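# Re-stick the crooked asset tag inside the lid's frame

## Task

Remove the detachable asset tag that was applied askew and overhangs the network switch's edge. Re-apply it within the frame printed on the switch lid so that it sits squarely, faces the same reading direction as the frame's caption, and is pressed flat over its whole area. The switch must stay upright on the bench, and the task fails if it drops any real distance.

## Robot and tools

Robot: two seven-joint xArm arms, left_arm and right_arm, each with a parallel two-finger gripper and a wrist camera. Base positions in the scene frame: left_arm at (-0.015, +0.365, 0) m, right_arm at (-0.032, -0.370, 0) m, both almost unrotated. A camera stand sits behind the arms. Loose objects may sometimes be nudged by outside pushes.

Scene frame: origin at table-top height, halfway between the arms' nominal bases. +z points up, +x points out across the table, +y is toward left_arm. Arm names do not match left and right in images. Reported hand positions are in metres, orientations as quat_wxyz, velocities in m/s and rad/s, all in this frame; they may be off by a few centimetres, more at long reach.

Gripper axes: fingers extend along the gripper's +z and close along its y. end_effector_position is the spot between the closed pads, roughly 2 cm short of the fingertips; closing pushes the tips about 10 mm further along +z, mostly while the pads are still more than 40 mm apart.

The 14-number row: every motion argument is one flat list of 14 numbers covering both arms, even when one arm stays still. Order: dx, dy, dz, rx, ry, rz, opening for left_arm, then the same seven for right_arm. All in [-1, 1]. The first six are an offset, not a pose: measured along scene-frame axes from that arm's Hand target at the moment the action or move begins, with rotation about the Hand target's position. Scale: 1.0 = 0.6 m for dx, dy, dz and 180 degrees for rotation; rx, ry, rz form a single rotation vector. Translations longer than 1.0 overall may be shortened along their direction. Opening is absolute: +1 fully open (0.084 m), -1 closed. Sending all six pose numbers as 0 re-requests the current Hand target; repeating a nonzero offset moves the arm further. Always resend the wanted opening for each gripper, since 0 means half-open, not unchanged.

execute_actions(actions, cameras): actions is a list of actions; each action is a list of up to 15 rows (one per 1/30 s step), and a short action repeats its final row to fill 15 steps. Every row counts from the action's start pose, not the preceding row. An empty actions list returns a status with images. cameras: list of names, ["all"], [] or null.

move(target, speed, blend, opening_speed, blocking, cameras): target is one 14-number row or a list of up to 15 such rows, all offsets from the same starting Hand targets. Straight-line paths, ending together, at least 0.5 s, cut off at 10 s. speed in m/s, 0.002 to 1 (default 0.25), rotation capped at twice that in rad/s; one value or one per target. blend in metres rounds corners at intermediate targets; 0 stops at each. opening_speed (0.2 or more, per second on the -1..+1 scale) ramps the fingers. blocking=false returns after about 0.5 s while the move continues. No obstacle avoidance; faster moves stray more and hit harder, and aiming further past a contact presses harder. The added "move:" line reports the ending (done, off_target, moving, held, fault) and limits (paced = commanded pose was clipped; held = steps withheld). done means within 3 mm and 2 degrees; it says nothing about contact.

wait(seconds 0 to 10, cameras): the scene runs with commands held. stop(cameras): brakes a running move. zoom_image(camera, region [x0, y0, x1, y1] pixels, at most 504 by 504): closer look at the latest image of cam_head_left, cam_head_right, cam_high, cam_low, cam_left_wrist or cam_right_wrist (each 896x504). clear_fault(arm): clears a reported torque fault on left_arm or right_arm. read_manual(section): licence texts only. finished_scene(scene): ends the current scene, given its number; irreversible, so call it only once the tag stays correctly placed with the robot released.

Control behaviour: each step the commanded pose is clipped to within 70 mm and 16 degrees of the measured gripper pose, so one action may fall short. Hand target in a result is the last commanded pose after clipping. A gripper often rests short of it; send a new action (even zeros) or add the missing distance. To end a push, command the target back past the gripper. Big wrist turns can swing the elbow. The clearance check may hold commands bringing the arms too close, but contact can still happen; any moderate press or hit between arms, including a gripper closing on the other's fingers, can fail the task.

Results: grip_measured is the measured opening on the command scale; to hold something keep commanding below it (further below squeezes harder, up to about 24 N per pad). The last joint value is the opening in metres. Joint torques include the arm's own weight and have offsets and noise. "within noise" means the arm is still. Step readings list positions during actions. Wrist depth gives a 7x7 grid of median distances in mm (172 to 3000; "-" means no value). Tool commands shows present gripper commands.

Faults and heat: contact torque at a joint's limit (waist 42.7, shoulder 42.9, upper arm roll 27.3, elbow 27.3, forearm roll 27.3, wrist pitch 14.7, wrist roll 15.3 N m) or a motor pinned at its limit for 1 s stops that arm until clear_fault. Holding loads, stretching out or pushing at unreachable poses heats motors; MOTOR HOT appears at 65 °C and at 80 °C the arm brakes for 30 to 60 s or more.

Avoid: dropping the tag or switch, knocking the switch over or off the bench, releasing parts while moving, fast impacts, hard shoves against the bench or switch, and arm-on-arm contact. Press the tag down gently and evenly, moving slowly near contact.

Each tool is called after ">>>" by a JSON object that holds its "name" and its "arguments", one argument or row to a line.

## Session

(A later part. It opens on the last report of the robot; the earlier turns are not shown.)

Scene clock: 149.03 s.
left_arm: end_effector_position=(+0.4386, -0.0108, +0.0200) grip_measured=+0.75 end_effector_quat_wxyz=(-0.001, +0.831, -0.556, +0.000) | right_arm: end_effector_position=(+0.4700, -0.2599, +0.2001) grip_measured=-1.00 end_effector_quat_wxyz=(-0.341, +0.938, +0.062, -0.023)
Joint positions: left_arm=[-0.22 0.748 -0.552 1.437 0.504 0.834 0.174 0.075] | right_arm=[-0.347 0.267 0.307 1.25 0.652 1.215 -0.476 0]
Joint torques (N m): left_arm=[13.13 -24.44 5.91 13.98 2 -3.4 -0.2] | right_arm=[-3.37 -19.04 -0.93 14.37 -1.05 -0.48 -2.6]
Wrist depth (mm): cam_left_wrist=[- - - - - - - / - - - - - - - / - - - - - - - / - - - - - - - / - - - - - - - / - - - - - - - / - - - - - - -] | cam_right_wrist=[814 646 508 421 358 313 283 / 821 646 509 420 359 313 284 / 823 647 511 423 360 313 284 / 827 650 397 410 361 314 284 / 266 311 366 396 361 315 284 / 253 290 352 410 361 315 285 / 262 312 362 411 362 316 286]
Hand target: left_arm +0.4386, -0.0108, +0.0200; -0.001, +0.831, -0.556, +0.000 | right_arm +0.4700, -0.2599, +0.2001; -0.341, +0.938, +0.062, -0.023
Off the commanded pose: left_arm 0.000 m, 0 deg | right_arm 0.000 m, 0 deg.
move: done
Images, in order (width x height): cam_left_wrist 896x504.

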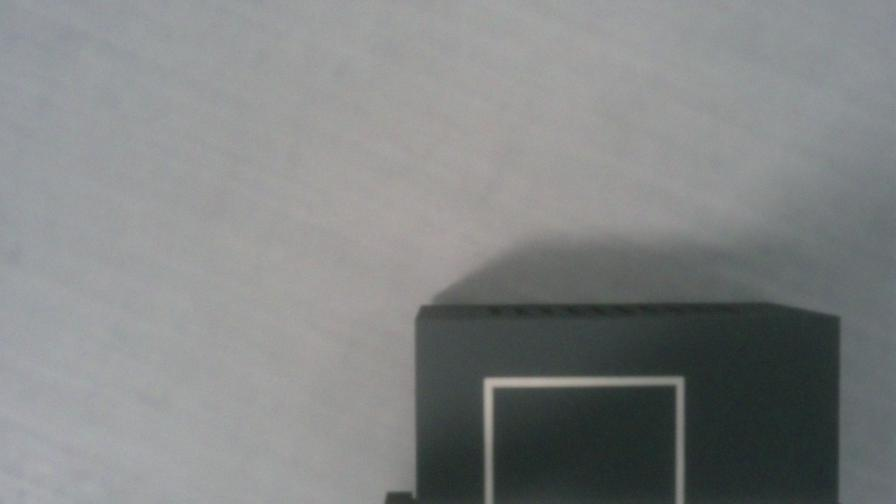

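>>> {"name": "move", "arguments": {
  "target": [0, 0, 0.0083, 0, 0, 0, 0.1, 0, 0, 0, 0, 0, 0, -1],
  "speed": 0.03,
  "cameras": ["cam_left_wrist", "cam_right_wrist"]
}}

Scene clock: 154.43 s.
left_arm: end_effector_position=(+0.4386, -0.0108, +0.0249) grip_measured=+0.75 end_effector_quat_wxyz=(-0.001, +0.831, -0.556, +0.000) | right_arm: end_effector_position=(+0.4700, -0.2599, +0.2001) grip_measured=-1.00 end_effector_quat_wxyz=(-0.341, +0.938, +0.062, -0.023)
Joint positions: left_arm=[-0.217 0.739 -0.557 1.437 0.499 0.843 0.177 0.075] | right_arm=[-0.347 0.267 0.307 1.25 0.652 1.215 -0.476 0]
Joint torques (N m): left_arm=[2.5 -36.69 -7.45 11.17 -2.06 -0.53 1.12] | right_arm=[-3.27 -19.2 -0.92 14.38 -1.13 -0.72 -2.54]
Wrist depth (mm): cam_left_wrist=[- - - - - - - / - - - - - - - / - - - - - - - / - - - - - - - / - - - - - - - / - - - - - - - / - - - - - - -] | cam_right_wrist=[813 643 509 421 359 312 283 / 817 643 510 422 359 313 284 / 824 647 511 422 359 313 284 / 829 649 398 409 360 314 284 / 266 314 367 397 362 315 285 / 253 301 354 405 361 315 285 / 263 313 359 412 363 316 286]
Hand target: left_arm +0.4386, -0.0108, +0.0250; -0.001, +0.831, -0.556, +0.000 | right_arm +0.4700, -0.2599, +0.2001; -0.341, +0.938, +0.062, -0.023
Off the commanded pose: left_arm 0.000 m, 0 deg | right_arm 0.000 m, 0 deg.
move: done
Images, in order (width x height): cam_left_wrist 896x504, cam_right_wrist 896x504.

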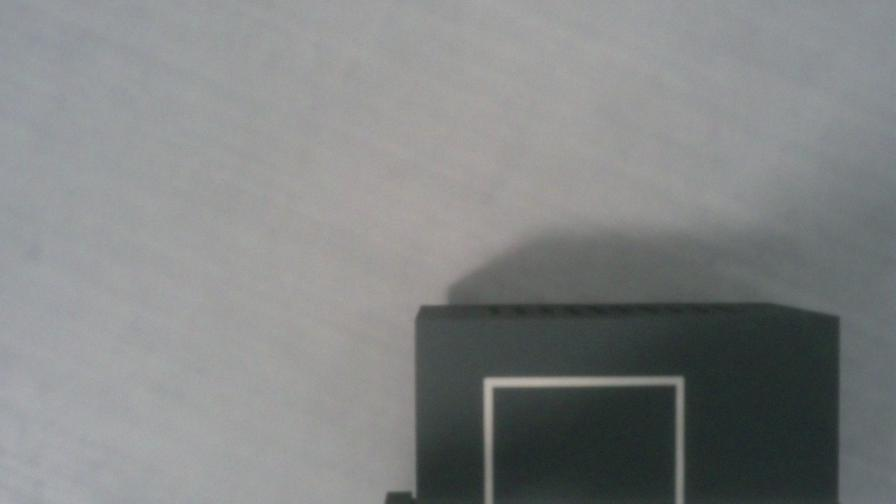

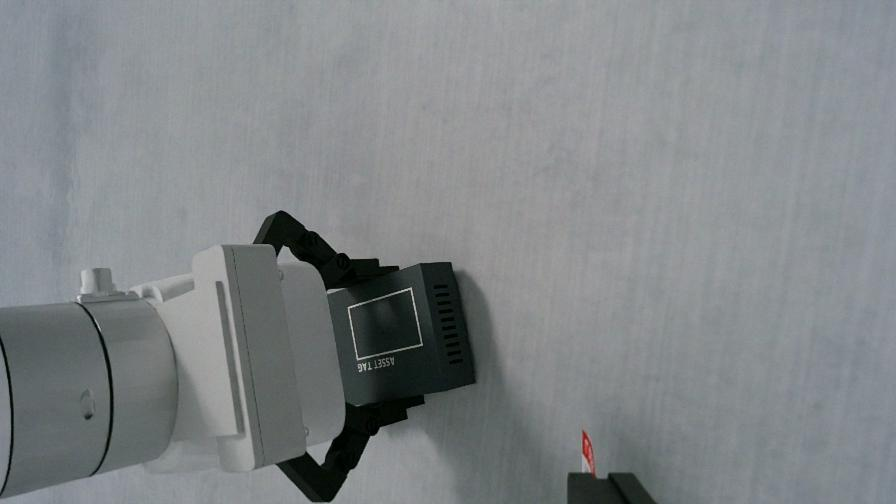

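>>> {"name": "move", "arguments": {
  "target": [
    [0, 0, 0, 0, 0, 0.5, 0.1, 0, 0, 0, 0, 0, 0, -1],
    [0, 0, 0, 0, 0, 1.0, 0.1, 0, 0, 0, 0, 0, 0, -1]
  ],
  "speed": 0.35,
  "blend": [0.01, 0],
  "cameras": ["cam_left_wrist", "cam_right_wrist"]
}}

Scene clock: 161.77 s.
left_arm: end_effector_position=(+0.4386, -0.0108, +0.0250) grip_measured=+0.75 end_effector_quat_wxyz=(+0.000, +0.556, +0.831, -0.001) | right_arm: end_effector_position=(+0.4700, -0.2599, +0.2001) grip_measured=-1.00 end_effector_quat_wxyz=(-0.341, +0.938, +0.062, -0.023)
Joint positions: left_arm=[-0.726 0.649 0.047 1.417 -0.043 0.769 -2.626 0.075] | right_arm=[-0.347 0.267 0.307 1.25 0.652 1.215 -0.476 0]
Joint torques (N m): left_arm=[-3.39 -27.72 1.41 15.82 -0.2 -0.57 -0.94] | right_arm=[-3.07 -19.01 -0.57 14.25 -1 -0.83 -2.63]
Wrist depth (mm): cam_left_wrist=[- - - - - - - / - - - - - - - / - - - - - - - / - - - - - - - / - - - - - - - / - - - - - - - / - - - - - - -] | cam_right_wrist=[817 643 509 421 358 312 283 / 822 645 511 421 359 313 284 / 820 649 513 422 360 314 284 / 831 649 396 410 361 314 284 / 266 311 359 395 361 314 284 / 253 299 346 403 363 315 286 / 263 306 358 412 363 316 285]
Hand target: left_arm +0.4386, -0.0108, +0.0250; +0.000, +0.556, +0.831, -0.001 | right_arm +0.4700, -0.2599, +0.2001; -0.341, +0.938, +0.062, -0.023
Off the commanded pose: left_arm 0.000 m, 0 deg | right_arm 0.000 m, 0 deg.
move: done
Images, in order (width x height): cam_left_wrist 896x504, cam_right_wrist 896x504.

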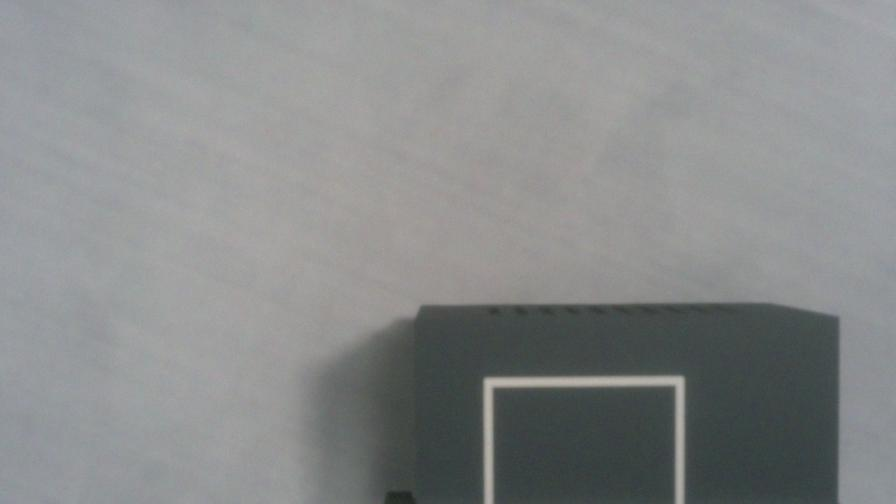

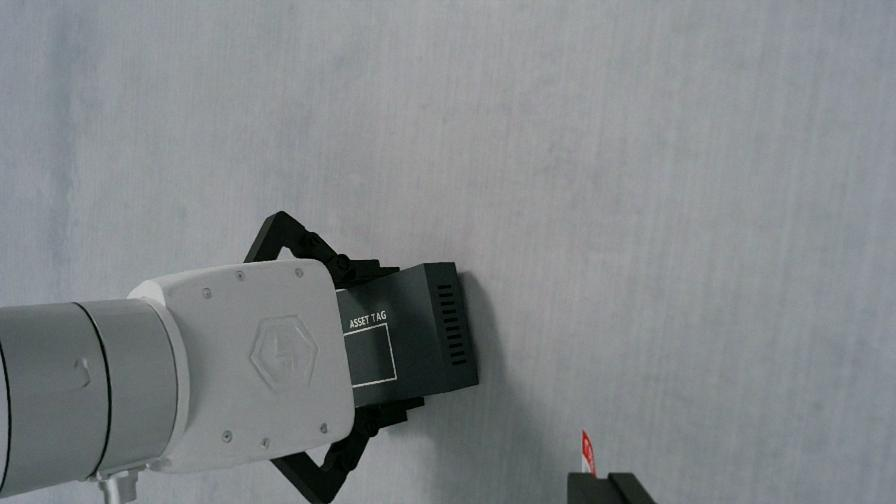

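>>> {"name": "move", "arguments": {
  "target": [0, 0, -0.0083, 0, 0, 0, 0.1, 0, 0, 0, 0, 0, 0, -1],
  "speed": 0.02
}}

>>> {"name": "move", "arguments": {
  "target": [0, 0, 0, 0, 0, 0, 1, 0, 0, 0, 0, 0, 0, -1],
  "opening_speed": 1.0,
  "cameras": ["cam_left_wrist", "cam_right_wrist"]
}}

Scene clock: 163.50 s.
left_arm: end_effector_position=(+0.4386, -0.0108, +0.0200) grip_measured=+0.75 end_effector_quat_wxyz=(+0.000, +0.556, +0.831, -0.001) | right_arm: end_effector_position=(+0.4700, -0.2599, +0.2001) grip_measured=-1.00 end_effector_quat_wxyz=(-0.341, +0.938, +0.062, -0.023)
Joint positions: left_arm=[-0.726 0.658 0.047 1.417 -0.044 0.76 -2.626 0.075] | right_arm=[-0.347 0.267 0.307 1.25 0.652 1.215 -0.476 0]
Joint torques (N m): left_arm=[2.99 -27.8 -1.16 11.98 -1.84 -3.5 1.01] | right_arm=[-3 -19.01 -0.6 14.39 -1.05 -0.88 -2.49]
Wrist depth (mm): cam_left_wrist=[- - - - - - - / - - - - - - - / - - - - - - - / - - - - - - - / - - - - - - - / - - - - - - - / - - - - - - -] | cam_right_wrist=[816 644 509 421 358 312 283 / 818 643 509 422 359 313 284 / 822 649 512 423 360 314 284 / 831 615 397 409 360 313 284 / 265 311 359 397 361 314 285 / 253 291 347 411 362 315 285 / 261 308 370 413 362 316 286]
Hand target: left_arm +0.4386, -0.0108, +0.0200; +0.000, +0.556, +0.831, -0.001 | right_arm +0.4700, -0.2599, +0.2001; -0.341, +0.938, +0.062, -0.023
Off the commanded pose: left_arm 0.000 m, 0 deg | right_arm 0.000 m, 0 deg.
move: done

Scene clock: 164.67 s.
left_arm: end_effector_position=(+0.4386, -0.0108, +0.0200) grip_measured=+1.00 end_effector_quat_wxyz=(+0.000, +0.556, +0.831, -0.001) | right_arm: end_effector_position=(+0.4700, -0.2599, +0.2001) grip_measured=-1.00 end_effector_quat_wxyz=(-0.341, +0.938, +0.062, -0.023)
Joint positions: left_arm=[-0.726 0.659 0.047 1.417 -0.044 0.759 -2.626 0.084] | right_arm=[-0.347 0.267 0.307 1.25 0.652 1.215 -0.476 0]
Joint torques (N m): left_arm=[2.37 -27.93 -0.98 12.01 -1.61 -2.65 0.96] | right_arm=[-2.73 -19.08 -0.49 14.38 -1.09 -0.75 -2.46]
Wrist depth (mm): cam_left_wrist=[- - - - - - - / - - - - - - - / - - - - - - - / - - - - - - - / - - - - - - - / - - - - - - - / - - - - - - -] | cam_right_wrist=[814 643 508 420 358 312 283 / 818 643 510 421 359 313 284 / 824 647 511 422 359 314 284 / 830 650 396 409 360 314 285 / 266 311 359 397 361 315 285 / 253 291 347 412 362 315 285 / 262 308 370 412 363 315 286]
Hand target: left_arm +0.4386, -0.0108, +0.0200; +0.000, +0.556, +0.831, -0.001 | right_arm +0.4700, -0.2599, +0.2001; -0.341, +0.938, +0.062, -0.023
Off the commanded pose: left_arm 0.000 m, 0 deg | right_arm 0.000 m, 0 deg.
move: done
Images, in order (width x height): cam_left_wrist 896x504, cam_right_wrist 896x504.

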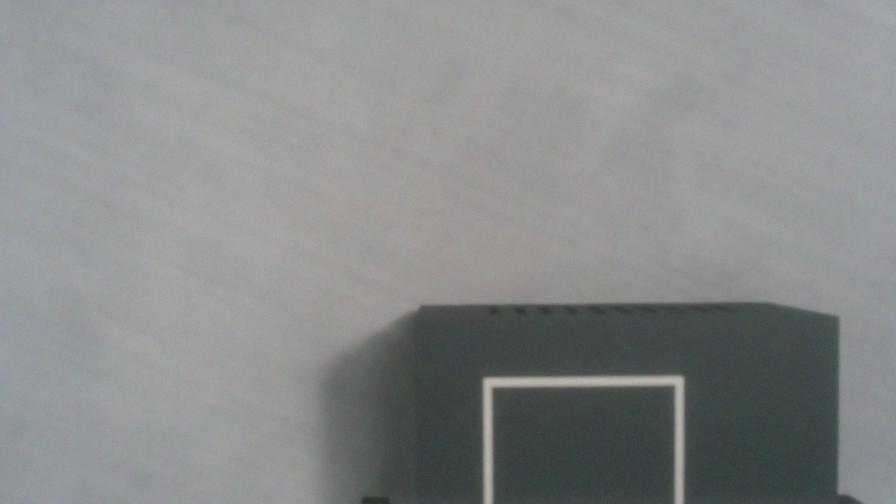

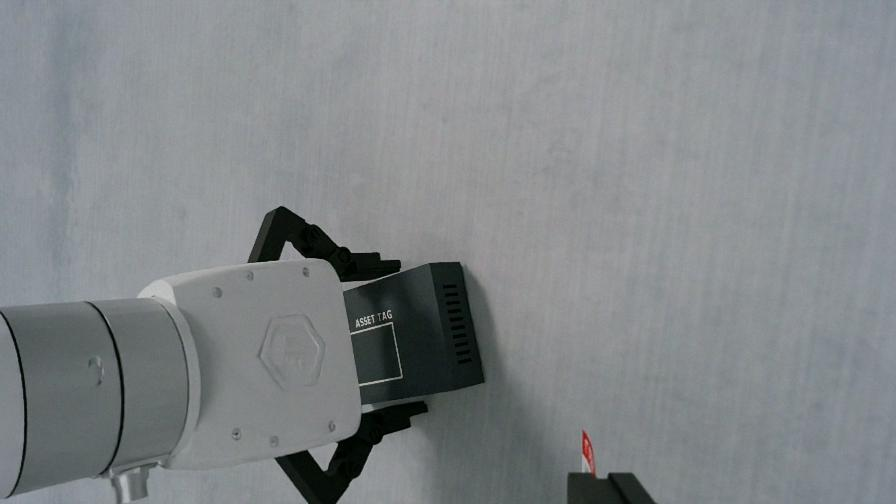

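>>> {"name": "move", "arguments": {
  "target": [
    [0, 0, 0.12, 0, 0, 0, 1, 0, 0, 0, 0, 0, 0, -1],
    [-0.05, 0.04, 0.2, 0, 0, -0.5, 1, 0, 0, 0, 0, 0, 0, -1],
    [-0.0955, 0.0808, 0.25, 0, 0, -1.0, 1, 0, 0, 0, 0, 0, 0, -1]
  ],
  "speed": [0.12, 0.4, 0.4],
  "blend": [0.01, 0.02, 0],
  "cameras": ["cam_left_wrist", "cam_right_wrist"]
}}

>>> {"name": "zoom_image", "arguments": {
  "camera": "cam_left_wrist",
  "region": [310, 70, 610, 430]
}}

>>> {"name": "zoom_image", "arguments": {
  "camera": "cam_right_wrist",
  "region": [290, 240, 640, 504]
}}

Scene clock: 172.57 s.
left_arm: end_effector_position=(+0.3813, +0.0377, +0.1700) grip_measured=+1.00 end_effector_quat_wxyz=(-0.001, +0.831, -0.556, +0.000) | right_arm: end_effector_position=(+0.4700, -0.2599, +0.2001) grip_measured=-1.00 end_effector_quat_wxyz=(-0.341, +0.938, +0.062, -0.023)
Joint positions: left_arm=[-0.334 0.209 -0.373 1.187 0.092 0.994 0.422 0.084] | right_arm=[-0.347 0.267 0.307 1.25 0.652 1.215 -0.476 0]
Joint torques (N m): left_arm=[2.51 -28.15 -2.41 12.27 -2.11 -3.41 1.1] | right_arm=[-2.55 -19.03 -0.22 14.2 -1.09 -0.84 -2.48]
Wrist depth (mm): cam_left_wrist=[301 301 302 301 301 301 301 / 302 302 302 271 302 301 301 / 303 302 303 271 303 302 302 / 303 303 303 272 303 303 303 / 304 303 303 272 303 303 303 / 304 305 304 303 304 303 303 / 305 305 305 305 304 304 304] | cam_right_wrist=[817 642 509 421 359 312 283 / 820 643 510 421 359 312 283 / 821 649 511 421 360 313 283 / 828 649 512 410 360 314 284 / 777 653 514 396 361 315 284 / 778 655 515 410 363 315 285 / 842 655 517 411 363 315 286]
Hand target: left_arm +0.3813, +0.0377, +0.1700; -0.001, +0.831, -0.556, +0.000 | right_arm +0.4700, -0.2599, +0.2001; -0.341, +0.938, +0.062, -0.023
Off the commanded pose: left_arm 0.000 m, 0 deg | right_arm 0.000 m, 0 deg.
move: done
Images, in order (width x height): cam_left_wrist 896x504, cam_right_wrist 896x504.

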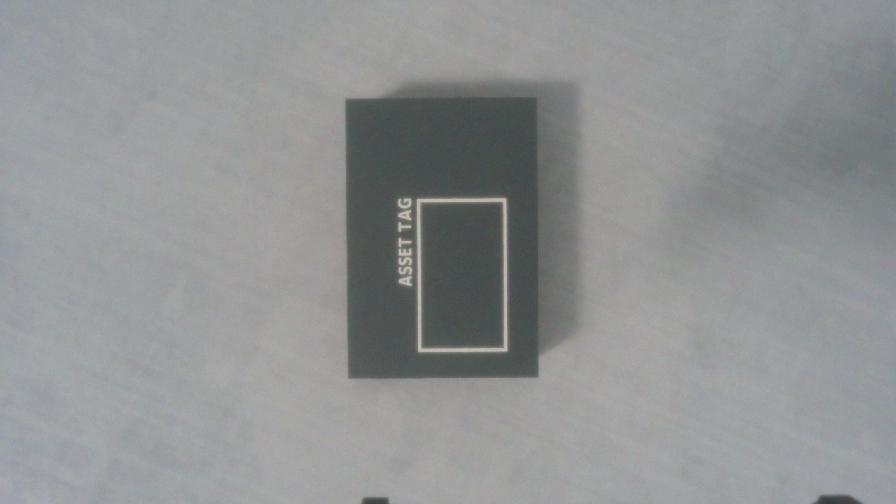

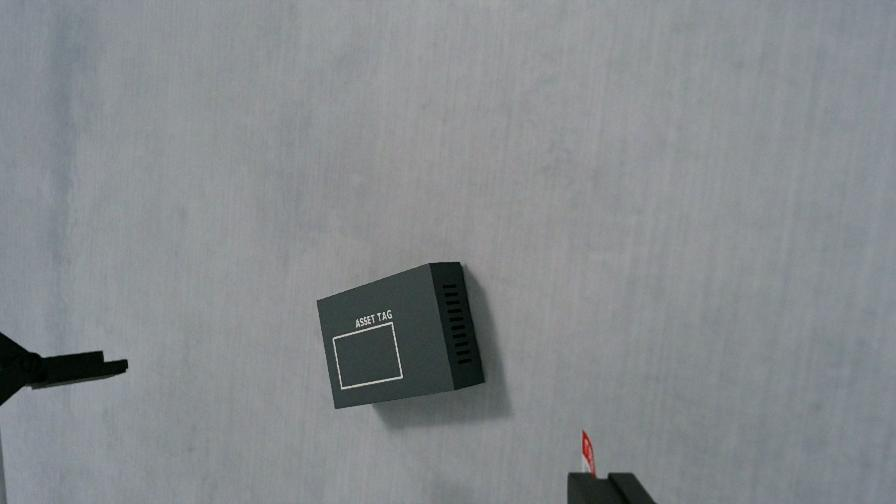

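Scaled by 1.400 from the camera's 896x504 image, which has a finer 1280x720 frame.

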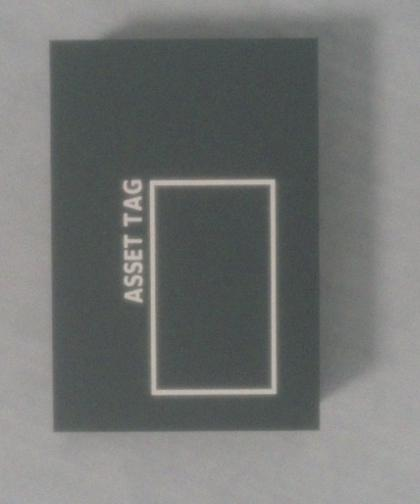

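Scaled by 1.440 from the camera's 896x504 image, which has a finer 1280x720 frame.

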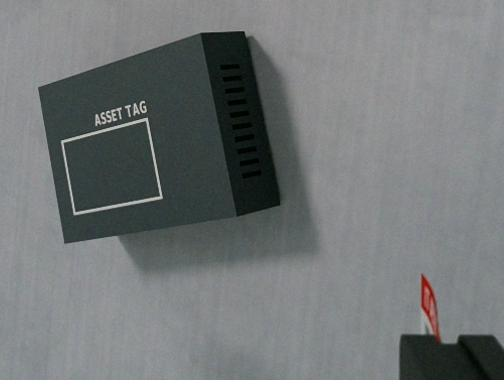

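>>> {"name": "move", "arguments": {
  "target": [
    [-0.063, -0.0065, -0.1058, 0.0953, -0.2312, 0.0028, -1, -0.0607, 0.4102, -0.0668, 0, 0, 0.08444, -1],
    [-0.063, -0.0065, -0.1058, 0.0953, -0.2312, 0.0028, -1, -0.0607, 0.4102, -0.1695, 0, 0, 0.08444, -1]
  ],
  "speed": [0.2, 0.06],
  "blend": [0.01, 0],
  "cameras": ["cam_left_wrist", "cam_right_wrist"]
}}

>>> {"name": "zoom_image", "arguments": {
  "camera": "cam_left_wrist",
  "region": [300, 60, 760, 460]
}}

Scene clock: 186.87 s.
left_arm: end_effector_position=(+0.3435, +0.0338, +0.1065) grip_measured=-1.00 end_effector_quat_wxyz=(-0.319, +0.770, -0.510, +0.213) | right_arm: end_effector_position=(+0.4335, -0.0138, +0.0984) grip_measured=-1.00 end_effector_quat_wxyz=(-0.335, +0.921, +0.186, -0.068)
Joint positions: left_arm=[-0.693 0.242 -0.342 0.896 1.169 0.963 -0.717 0] | right_arm=[0.023 0.595 0.48 1.347 0.584 0.871 -0.363 0]
Joint torques (N m): left_arm=[-3.33 -15.75 -2.58 13.74 1.99 1.49 -0.96] | right_arm=[3.76 -23.46 2.54 11.03 2.36 -2.16 -2.47]
Wrist depth (mm): cam_left_wrist=[- - - 313 247 223 205 / - - - 257 230 218 205 / - - - 182 230 218 205 / 1468 496 - 180 230 219 206 / 1471 530 395 328 223 220 205 / 1533 531 396 316 261 224 206 / 735 534 397 315 262 231 206] | cam_right_wrist=[581 431 340 282 247 215 190 / 585 432 341 282 248 215 190 / 591 434 343 283 249 216 190 / 593 435 344 284 249 216 191 / 596 437 345 285 212 193 191 / 598 438 345 285 206 184 - / 601 438 347 296 206 184 -]
Hand target: left_arm +0.3435, +0.0338, +0.1065; -0.319, +0.770, -0.510, +0.213 | right_arm +0.4335, -0.0138, +0.0984; -0.335, +0.921, +0.186, -0.068
Off the commanded pose: left_arm 0.000 m, 0 deg | right_arm 0.000 m, 0 deg.
move: done
Images, in order (width x height): cam_left_wrist 896x504, cam_right_wrist 896x504.

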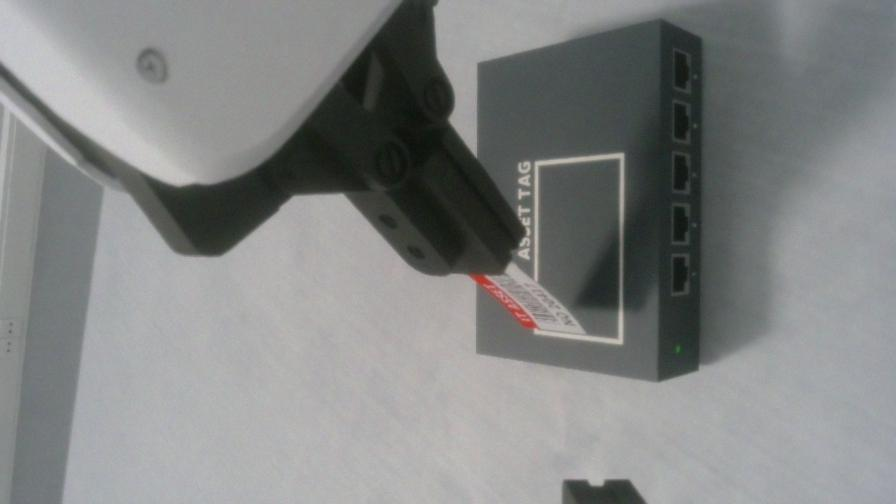

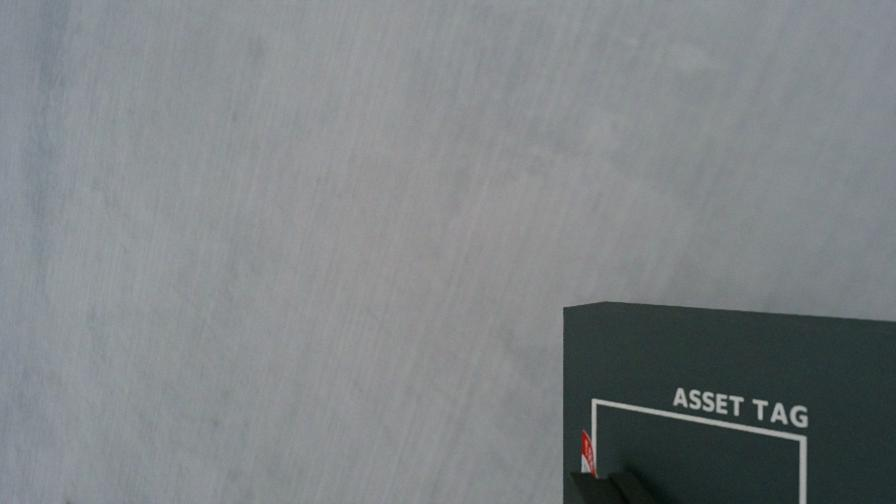

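Scaled by 1.096 from the camera's 896x504 image, which has a finer 1280x720 frame.

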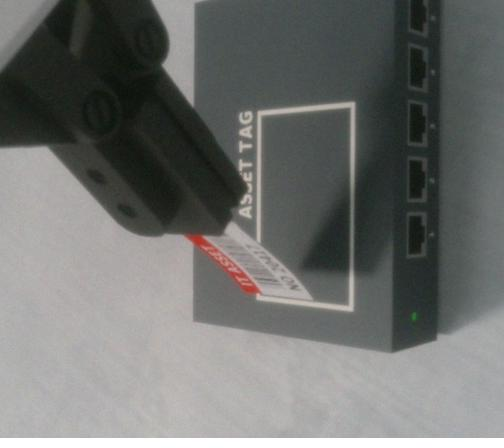

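>>> {"name": "move", "arguments": {
  "target": [0, 0, 0, 0, 0, 0, -1, 0, 0, -0.02, 0, 0, 0, -1],
  "speed": 0.04,
  "cameras": ["cam_left_wrist"]
}}

>>> {"name": "zoom_image", "arguments": {
  "camera": "cam_left_wrist",
  "region": [420, 130, 700, 400]
}}

Scene clock: 190.87 s.
left_arm: end_effector_position=(+0.3435, +0.0338, +0.1065) grip_measured=-1.00 end_effector_quat_wxyz=(-0.319, +0.770, -0.510, +0.213) | right_arm: end_effector_position=(+0.4335, -0.0138, +0.0864) grip_measured=-1.00 end_effector_quat_wxyz=(-0.335, +0.921, +0.186, -0.068)
Joint positions: left_arm=[-0.693 0.242 -0.342 0.896 1.169 0.963 -0.717 0] | right_arm=[0.026 0.618 0.478 1.345 0.584 0.85 -0.377 0]
Joint torques (N m): left_arm=[-3.29 -16.11 -2.15 13.8 1.98 1.45 -0.92] | right_arm=[3.7 -23.78 2.52 9.04 2.29 -2.41 -2.69]
Wrist depth (mm): cam_left_wrist=[- - - 300 247 222 205 / - - - 184 230 218 205 / - - - 176 230 219 205 / 1462 528 415 183 222 219 205 / 1483 530 395 328 223 220 206 / 1523 532 396 315 262 224 206 / 741 533 396 316 262 230 206] | cam_right_wrist=[551 405 320 275 233 203 183 / 552 406 322 276 234 203 183 / 556 409 323 276 234 203 184 / 558 409 323 277 235 203 184 / 561 412 324 278 198 192 184 / 565 412 326 278 198 181 - / 567 414 326 279 192 177 -]
Hand target: left_arm +0.3435, +0.0338, +0.1065; -0.319, +0.770, -0.510, +0.213 | right_arm +0.4335, -0.0138, +0.0864; -0.335, +0.921, +0.186, -0.068
Off the commanded pose: left_arm 0.000 m, 0 deg | right_arm 0.000 m, 0 deg.
move: done
Images, in order (width x height): cam_left_wrist 896x504.

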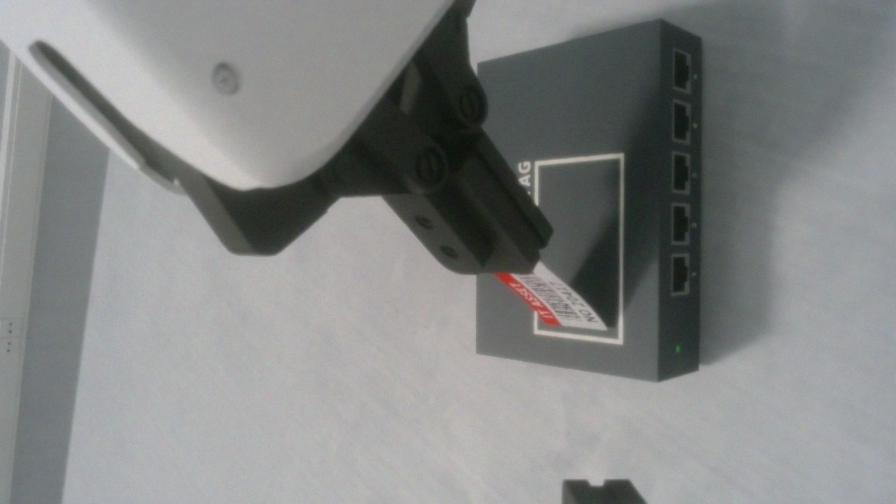

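Scaled by 1.800 from the camera's 896x504 image, which has a finer 1280x720 frame.

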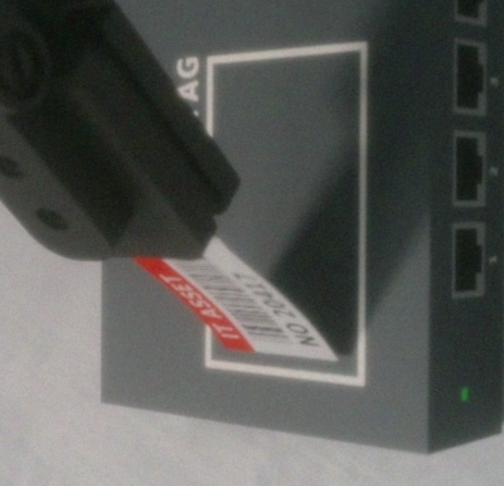

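>>> {"name": "move", "arguments": {
  "target": [0, 0, 0, 0, 0, 0, -1, 0.00097, -0.0023, -0.00667, 0, 0, 0, -1],
  "speed": 0.02,
  "cameras": ["cam_left_wrist"]
}}

>>> {"name": "zoom_image", "arguments": {
  "camera": "cam_left_wrist",
  "region": [420, 130, 700, 400]
}}

Scene clock: 195.23 s.
left_arm: end_effector_position=(+0.3435, +0.0338, +0.1065) grip_measured=-1.00 end_effector_quat_wxyz=(-0.319, +0.770, -0.510, +0.213) | right_arm: end_effector_position=(+0.4341, -0.0151, +0.0824) grip_measured=-1.00 end_effector_quat_wxyz=(-0.335, +0.921, +0.186, -0.068)
Joint positions: left_arm=[-0.693 0.242 -0.342 0.896 1.169 0.963 -0.717 0] | right_arm=[0.025 0.625 0.477 1.345 0.584 0.845 -0.384 0]
Joint torques (N m): left_arm=[-3.37 -16.23 -2.47 13.71 1.83 1.25 -1.01] | right_arm=[-3.64 -23.96 2.58 8.68 1.44 -2.5 -2.58]
Wrist depth (mm): cam_left_wrist=[- - - 289 247 223 205 / - - - 182 230 218 205 / - - - 178 223 218 205 / 1443 529 415 195 218 219 206 / 1477 530 394 329 228 220 206 / 1536 532 396 315 261 224 206 / 736 532 396 314 262 230 206] | cam_right_wrist=[538 397 314 269 228 198 180 / 541 398 315 269 229 199 180 / 543 401 316 270 229 199 180 / 547 402 317 271 230 199 180 / 548 402 318 271 193 192 180 / 552 404 319 272 193 177 - / 554 405 319 273 188 177 -]
Hand target: left_arm +0.3435, +0.0338, +0.1065; -0.319, +0.770, -0.510, +0.213 | right_arm +0.4341, -0.0151, +0.0824; -0.335, +0.921, +0.186, -0.068
Off the commanded pose: left_arm 0.000 m, 0 deg | right_arm 0.000 m, 0 deg.
move: done
Images, in order (width x height): cam_left_wrist 896x504.

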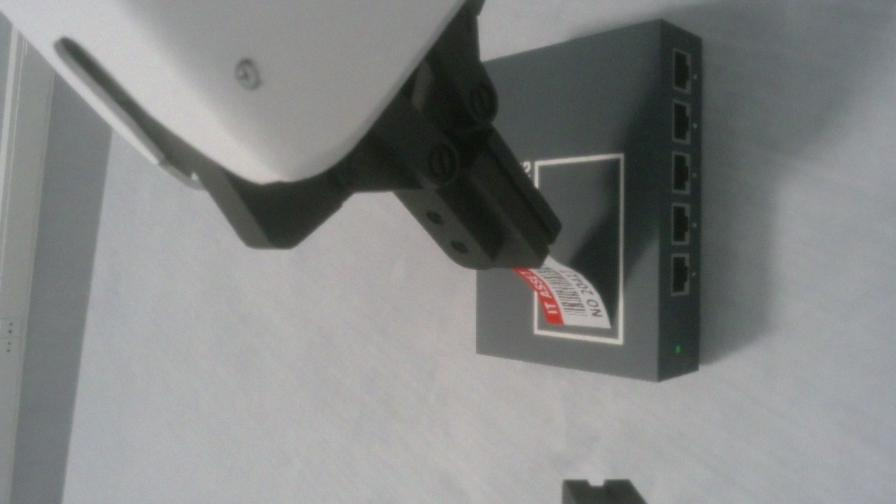

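Scaled by 1.800 from the camera's 896x504 image, which has a finer 1280x720 frame.

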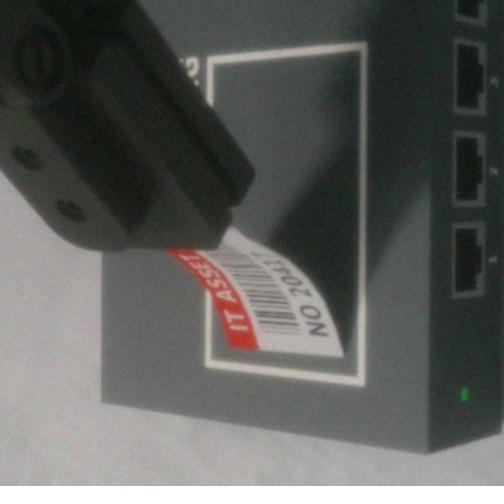

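>>> {"name": "zoom_image", "arguments": {
  "camera": "cam_left_wrist",
  "region": [510, 260, 650, 360]
}}

Scaled by 3.600 from the camera's 896x504 image, which has a finer 1280x720 frame.

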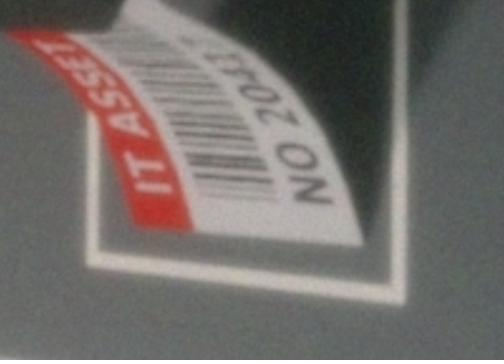

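>>> {"name": "move", "arguments": {
  "target": [0, 0, 0, 0, 0, 0, -1, -0.00097, 0.0023, 0.01, 0, 0, 0, -1],
  "speed": 0.03,
  "cameras": ["cam_left_wrist"]
}}

>>> {"name": "zoom_image", "arguments": {
  "camera": "cam_left_wrist",
  "region": [510, 260, 650, 360]
}}

Scene clock: 202.23 s.
left_arm: end_effector_position=(+0.3435, +0.0338, +0.1065) grip_measured=-1.00 end_effector_quat_wxyz=(-0.319, +0.770, -0.510, +0.213) | right_arm: end_effector_position=(+0.4336, -0.0138, +0.0883) grip_measured=-1.00 end_effector_quat_wxyz=(-0.335, +0.921, +0.186, -0.068)
Joint positions: left_arm=[-0.693 0.242 -0.342 0.896 1.169 0.963 -0.717 0] | right_arm=[0.026 0.614 0.478 1.345 0.584 0.853 -0.375 0]
Joint torques (N m): left_arm=[-3.7 -15.72 -2.46 13.52 2.11 1.24 -1.09] | right_arm=[3.23 -39.22 7.97 13.59 0.81 0.21 2.51]
Wrist depth (mm): cam_left_wrist=[- - - 300 247 223 205 / - - - 257 230 218 205 / - - - 178 229 219 205 / 1465 529 415 182 221 219 206 / 1474 530 396 328 223 219 205 / 1536 533 396 315 262 230 206 / 739 534 396 315 262 231 206] | cam_right_wrist=[555 408 324 277 235 204 180 / 556 409 324 278 236 204 180 / 558 411 326 278 236 205 181 / 561 413 326 279 237 205 181 / 565 415 327 279 198 193 181 / 570 415 328 280 198 177 - / 573 417 329 281 193 177 -]
Hand target: left_arm +0.3435, +0.0338, +0.1065; -0.319, +0.770, -0.510, +0.213 | right_arm +0.4335, -0.0138, +0.0884; -0.335, +0.921, +0.186, -0.068
Off the commanded pose: left_arm 0.000 m, 0 deg | right_arm 0.000 m, 0 deg.
move: done
Images, in order (width x height): cam_left_wrist 896x504.

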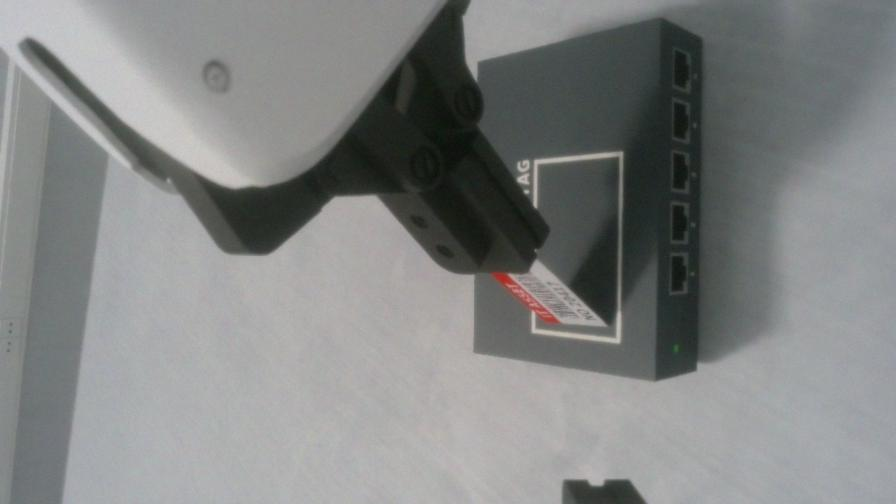

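Scaled by 3.600 from the camera's 896x504 image, which has a finer 1280x720 frame.

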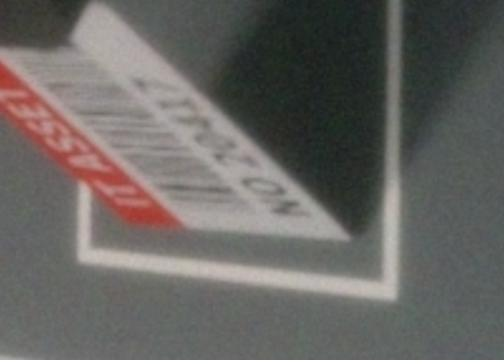

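>>> {"name": "move", "arguments": {
  "target": [
    [0, 0, 0.0, 0, 0, 0, -1, 0.0, 0.0, -0.0067, 0, 0, 0, -1],
    [0.0853, 0.075, -0.0235, 0, 0, -0.5, -1, 0.0, 0.0, -0.0067, 0, 0, 0, -1]
  ],
  "speed": [0.03, 0.25],
  "blend": [0.002, 0],
  "cameras": ["cam_left_wrist", "cam_right_wrist", "cam_head_left"]
}}

Scene clock: 223.23 s.
left_arm: end_effector_position=(+0.3947, +0.0788, +0.0924) grip_measured=-1.00 end_effector_quat_wxyz=(+0.075, -0.184, +0.905, -0.376) | right_arm: end_effector_position=(+0.4335, -0.0138, +0.0844) grip_measured=-1.00 end_effector_quat_wxyz=(-0.335, +0.921, +0.186, -0.068)
Joint positions: left_arm=[0.71 0.71 -1.342 0.92 4.093 -0.169 -1.646 0] | right_arm=[0.027 0.622 0.478 1.345 0.584 0.846 -0.38 0]
Joint torques (N m): left_arm=[2.45 -8.69 -9.7 11.02 1.61 -1.09 0.81] | right_arm=[2.72 -24.1 2.57 8.91 1.84 -2.09 -2.72]
Wrist depth (mm): cam_left_wrist=[667 486 363 302 250 213 190 / 671 487 364 302 250 213 190 / 672 488 365 303 250 213 190 / 675 492 366 303 250 213 191 / 679 492 367 292 243 213 191 / 205 212 212 219 220 214 191 / - 185 195 214 219 214 191] | cam_right_wrist=[544 401 317 272 231 200 181 / 546 402 318 273 231 201 181 / 547 403 319 273 231 201 181 / 553 406 320 274 232 201 182 / 517 407 321 275 195 193 182 / 194 387 309 275 195 179 - / - 174 182 275 190 179 -]
Hand target: left_arm +0.3947, +0.0788, +0.0924; +0.075, -0.184, +0.905, -0.376 | right_arm +0.4335, -0.0138, +0.0844; -0.335, +0.921, +0.186, -0.068
Off the commanded pose: left_arm 0.000 m, 0 deg | right_arm 0.000 m, 0 deg.
move: done
Images, in order (width x height): cam_head_left 896x504, cam_left_wrist 896x504, cam_right_wrist 896x504.

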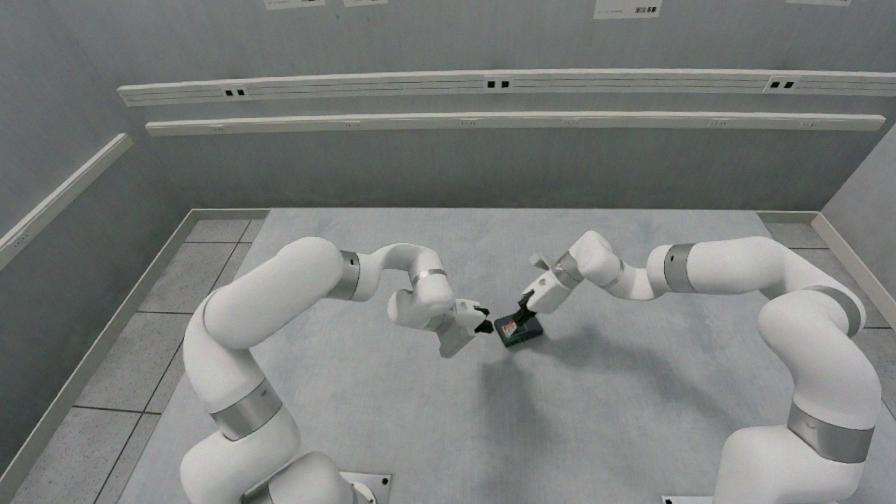

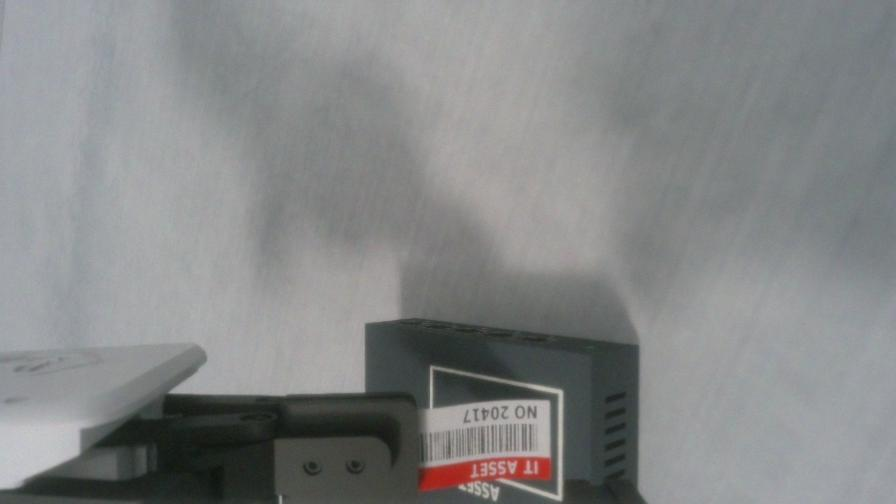

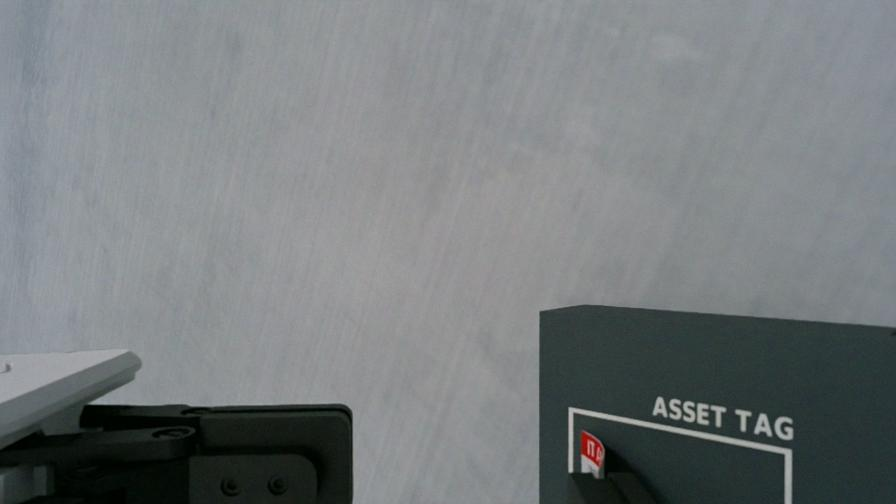

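>>> {"name": "zoom_image", "arguments": {
  "camera": "cam_left_wrist",
  "region": [350, 300, 650, 504]
}}

Scaled by 1.680 from the camera's 896x504 image, which has a finer 1280x720 frame.

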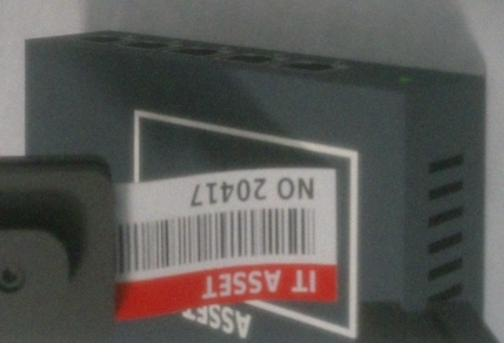

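>>> {"name": "move", "arguments": {
  "target": [0.0243, -0.0697, -0.0673, 0, 0, 0, -1, 0.0, 0.0, 0, 0, 0, 0, -1],
  "speed": 0.08,
  "cameras": ["cam_left_wrist", "cam_right_wrist"]
}}

>>> {"name": "move", "arguments": {
  "target": [0, 0, -0.0025, 0, 0, 0, -1, 0.0, 0.0, 0, 0, 0, 0, -1],
  "speed": 0.03
}}

Scene clock: 237.43 s.
left_arm: end_effector_position=(+0.4093, +0.0370, +0.0521) grip_measured=-1.00 end_effector_quat_wxyz=(+0.075, -0.184, +0.905, -0.376) | right_arm: end_effector_position=(+0.4335, -0.0138, +0.0844) grip_measured=-1.00 end_effector_quat_wxyz=(-0.335, +0.921, +0.186, -0.068)
Joint positions: left_arm=[0.353 0.674 -1.014 1.031 4.052 -0.03 -1.676 0] | right_arm=[0.027 0.622 0.478 1.345 0.584 0.846 -0.38 0]
Joint torques (N m): left_arm=[-3.28 -24.47 -5.56 8.21 -1.89 2.06 0.96] | right_arm=[2.43 -25.07 2.56 9.01 2.03 -1.92 -2.58]
Wrist depth (mm): cam_left_wrist=[533 387 289 240 199 180 - / 533 388 290 241 199 180 - / 537 390 291 241 199 180 - / 540 391 292 242 200 181 - / 542 391 292 242 200 181 - / 497 369 309 204 180 - - / - 394 - 195 - - -] | cam_right_wrist=[543 401 317 271 230 200 181 / 546 403 318 272 231 200 181 / 549 403 319 273 232 201 181 / 552 405 320 274 232 201 182 / 555 407 321 274 195 193 182 / - 185 204 265 190 179 - / - - 176 175 185 179 -]
Hand target: left_arm +0.4093, +0.0370, +0.0520; +0.075, -0.184, +0.905, -0.376 | right_arm +0.4335, -0.0138, +0.0844; -0.335, +0.921, +0.186, -0.068
Off the commanded pose: left_arm 0.000 m, 0 deg | right_arm 0.000 m, 0 deg.
move: done
Images, in order (width x height): cam_left_wrist 896x504, cam_right_wrist 896x504.

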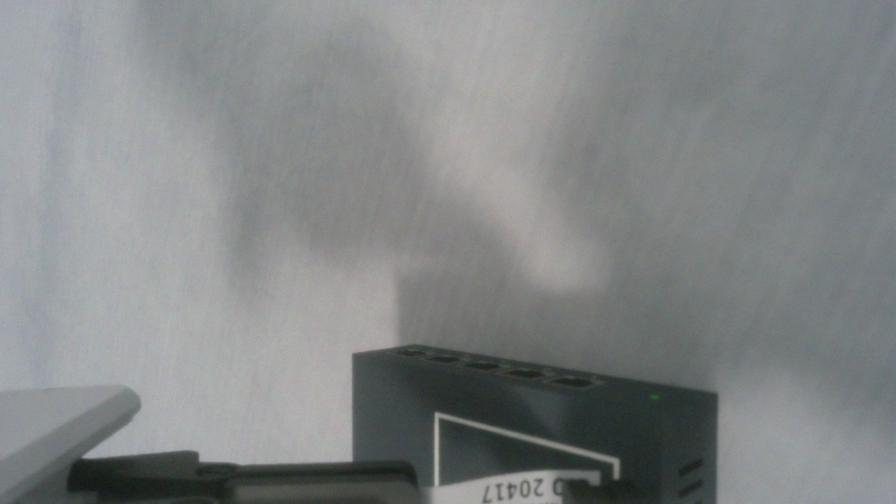

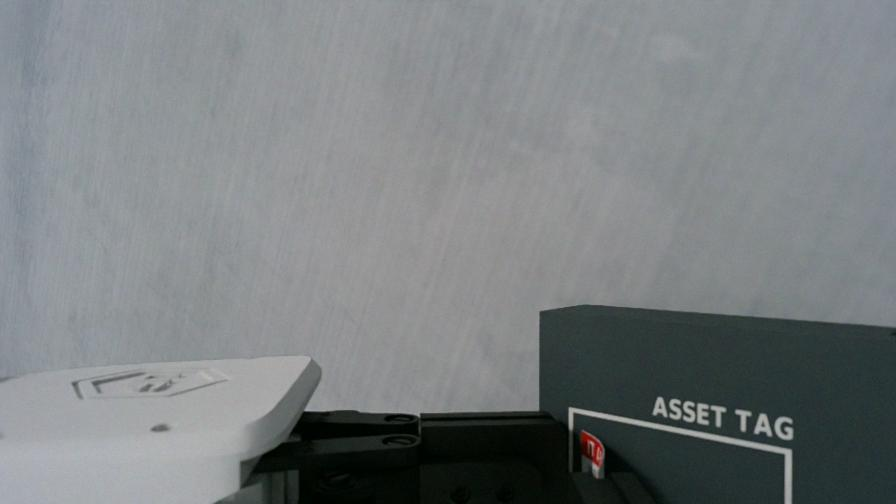

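Scene clock: 238.13 s.
left_arm: end_effector_position=(+0.4093, +0.0370, +0.0505) grip_measured=-1.00 end_effector_quat_wxyz=(+0.075, -0.184, +0.905, -0.376) | right_arm: end_effector_position=(+0.4335, -0.0138, +0.0844) grip_measured=-1.00 end_effector_quat_wxyz=(-0.335, +0.921, +0.186, -0.068)
Joint positions: left_arm=[0.347 0.673 -1.007 1.031 4.05 -0.025 -1.674 0] | right_arm=[0.027 0.622 0.478 1.345 0.584 0.846 -0.38 0]
Joint torques (N m): left_arm=[-3.09 -24.68 -5.83 10 -1.95 1.87 0.94] | right_arm=[2.04 -24.92 2.61 9 1.8 -1.95 -2.67]
Wrist depth (mm): cam_left_wrist=[526 383 286 238 197 178 - / 528 385 287 238 197 178 - / 533 386 288 239 198 178 - / 535 387 288 240 198 179 - / 535 387 289 240 198 179 - / 493 365 306 201 185 - - / - 390 - 193 - - -] | cam_right_wrist=[544 401 317 272 231 200 181 / 546 402 318 272 231 200 181 / 549 404 319 273 231 201 181 / 552 404 320 274 232 201 182 / 554 407 321 275 195 193 182 / - 185 296 265 190 179 - / - - - 176 184 179 -]
Hand target: left_arm +0.4093, +0.0370, +0.0505; +0.075, -0.184, +0.905, -0.376 | right_arm +0.4335, -0.0138, +0.0844; -0.335, +0.921, +0.186, -0.068
Off the commanded pose: left_arm 0.000 m, 0 deg | right_arm 0.000 m, 0 deg.
move: done

>>> {"name": "move", "arguments": {
  "target": [-0.0013, 0.003, -0.0017, 0, 0, 0, -1, 0.0, 0.0, 0, 0, 0, 0, -1],
  "speed": 0.03
}}

>>> {"name": "move", "arguments": {
  "target": [0, 0, -0.0017, 0, 0, 0, -1, 0.0, 0.0, 0, 0, 0, 0, -1],
  "speed": 0.03
}}

Scene clock: 241.40 s.
left_arm: end_effector_position=(+0.4085, +0.0388, +0.0495) grip_measured=-1.00 end_effector_quat_wxyz=(+0.075, -0.184, +0.905, -0.376) | right_arm: end_effector_position=(+0.4335, -0.0138, +0.0844) grip_measured=-1.00 end_effector_quat_wxyz=(-0.335, +0.921, +0.186, -0.068)
Joint positions: left_arm=[0.352 0.671 -1.006 1.025 4.05 -0.021 -1.672 0] | right_arm=[0.027 0.622 0.478 1.345 0.584 0.846 -0.38 0]
Joint torques (N m): left_arm=[2.57 -24.12 -5.68 7.05 -2.12 2.16 0.93] | right_arm=[1.87 -25.38 2.59 9.17 1.82 -1.72 -2.54]
Wrist depth (mm): cam_left_wrist=[524 382 285 236 195 - - / 526 381 286 237 196 - - / 529 383 286 238 196 178 - / 530 385 286 238 196 178 - / 533 386 288 238 197 178 - / 488 386 321 199 184 - - / - 387 - 191 - - -] | cam_right_wrist=[544 402 317 272 231 200 181 / 545 403 318 272 231 201 181 / 548 403 319 273 232 201 181 / 552 405 320 274 232 201 182 / 555 407 321 274 195 193 182 / - 185 203 257 190 179 - / - - 176 178 186 179 -]
Hand target: left_arm +0.4085, +0.0388, +0.0495; +0.075, -0.184, +0.905, -0.376 | right_arm +0.4335, -0.0138, +0.0844; -0.335, +0.921, +0.186, -0.068
Off the commanded pose: left_arm 0.000 m, 0 deg | right_arm 0.000 m, 0 deg.
move: done

Scene clock: 242.10 s.
left_arm: end_effector_position=(+0.4086, +0.0388, +0.0486) grip_measured=-1.00 end_effector_quat_wxyz=(+0.075, -0.184, +0.905, -0.376) | right_arm: end_effector_position=(+0.4335, -0.0138, +0.0844) grip_measured=-1.00 end_effector_quat_wxyz=(-0.335, +0.921, +0.186, -0.068)
Joint positions: left_arm=[0.348 0.671 -1.001 1.025 4.048 -0.017 -1.67 0] | right_arm=[0.027 0.622 0.478 1.345 0.584 0.846 -0.38 0]
Joint torques (N m): left_arm=[-5.21 -16.74 -3.18 6.82 -1.94 1.06 0.99] | right_arm=[1.89 -25.7 2.6 9.17 1.76 -1.64 -2.65]
Wrist depth (mm): cam_left_wrist=[521 380 284 235 195 - - / 524 381 284 236 195 - - / 526 383 285 236 196 - - / 528 383 286 237 196 - - / 532 384 286 237 196 - - / 488 386 320 198 183 - - / - 387 - 190 - - -] | cam_right_wrist=[545 401 318 272 230 200 181 / 546 402 318 273 231 201 181 / 549 404 319 273 232 201 182 / 552 406 320 273 232 201 182 / 555 406 308 274 195 193 182 / - 186 296 256 190 179 - / - - 175 178 187 179 -]
Hand target: left_arm +0.4085, +0.0388, +0.0485; +0.075, -0.184, +0.905, -0.376 | right_arm +0.4335, -0.0138, +0.0844; -0.335, +0.921, +0.186, -0.068
Off the commanded pose: left_arm 0.000 m, 0 deg | right_arm 0.000 m, 0 deg.
move: done


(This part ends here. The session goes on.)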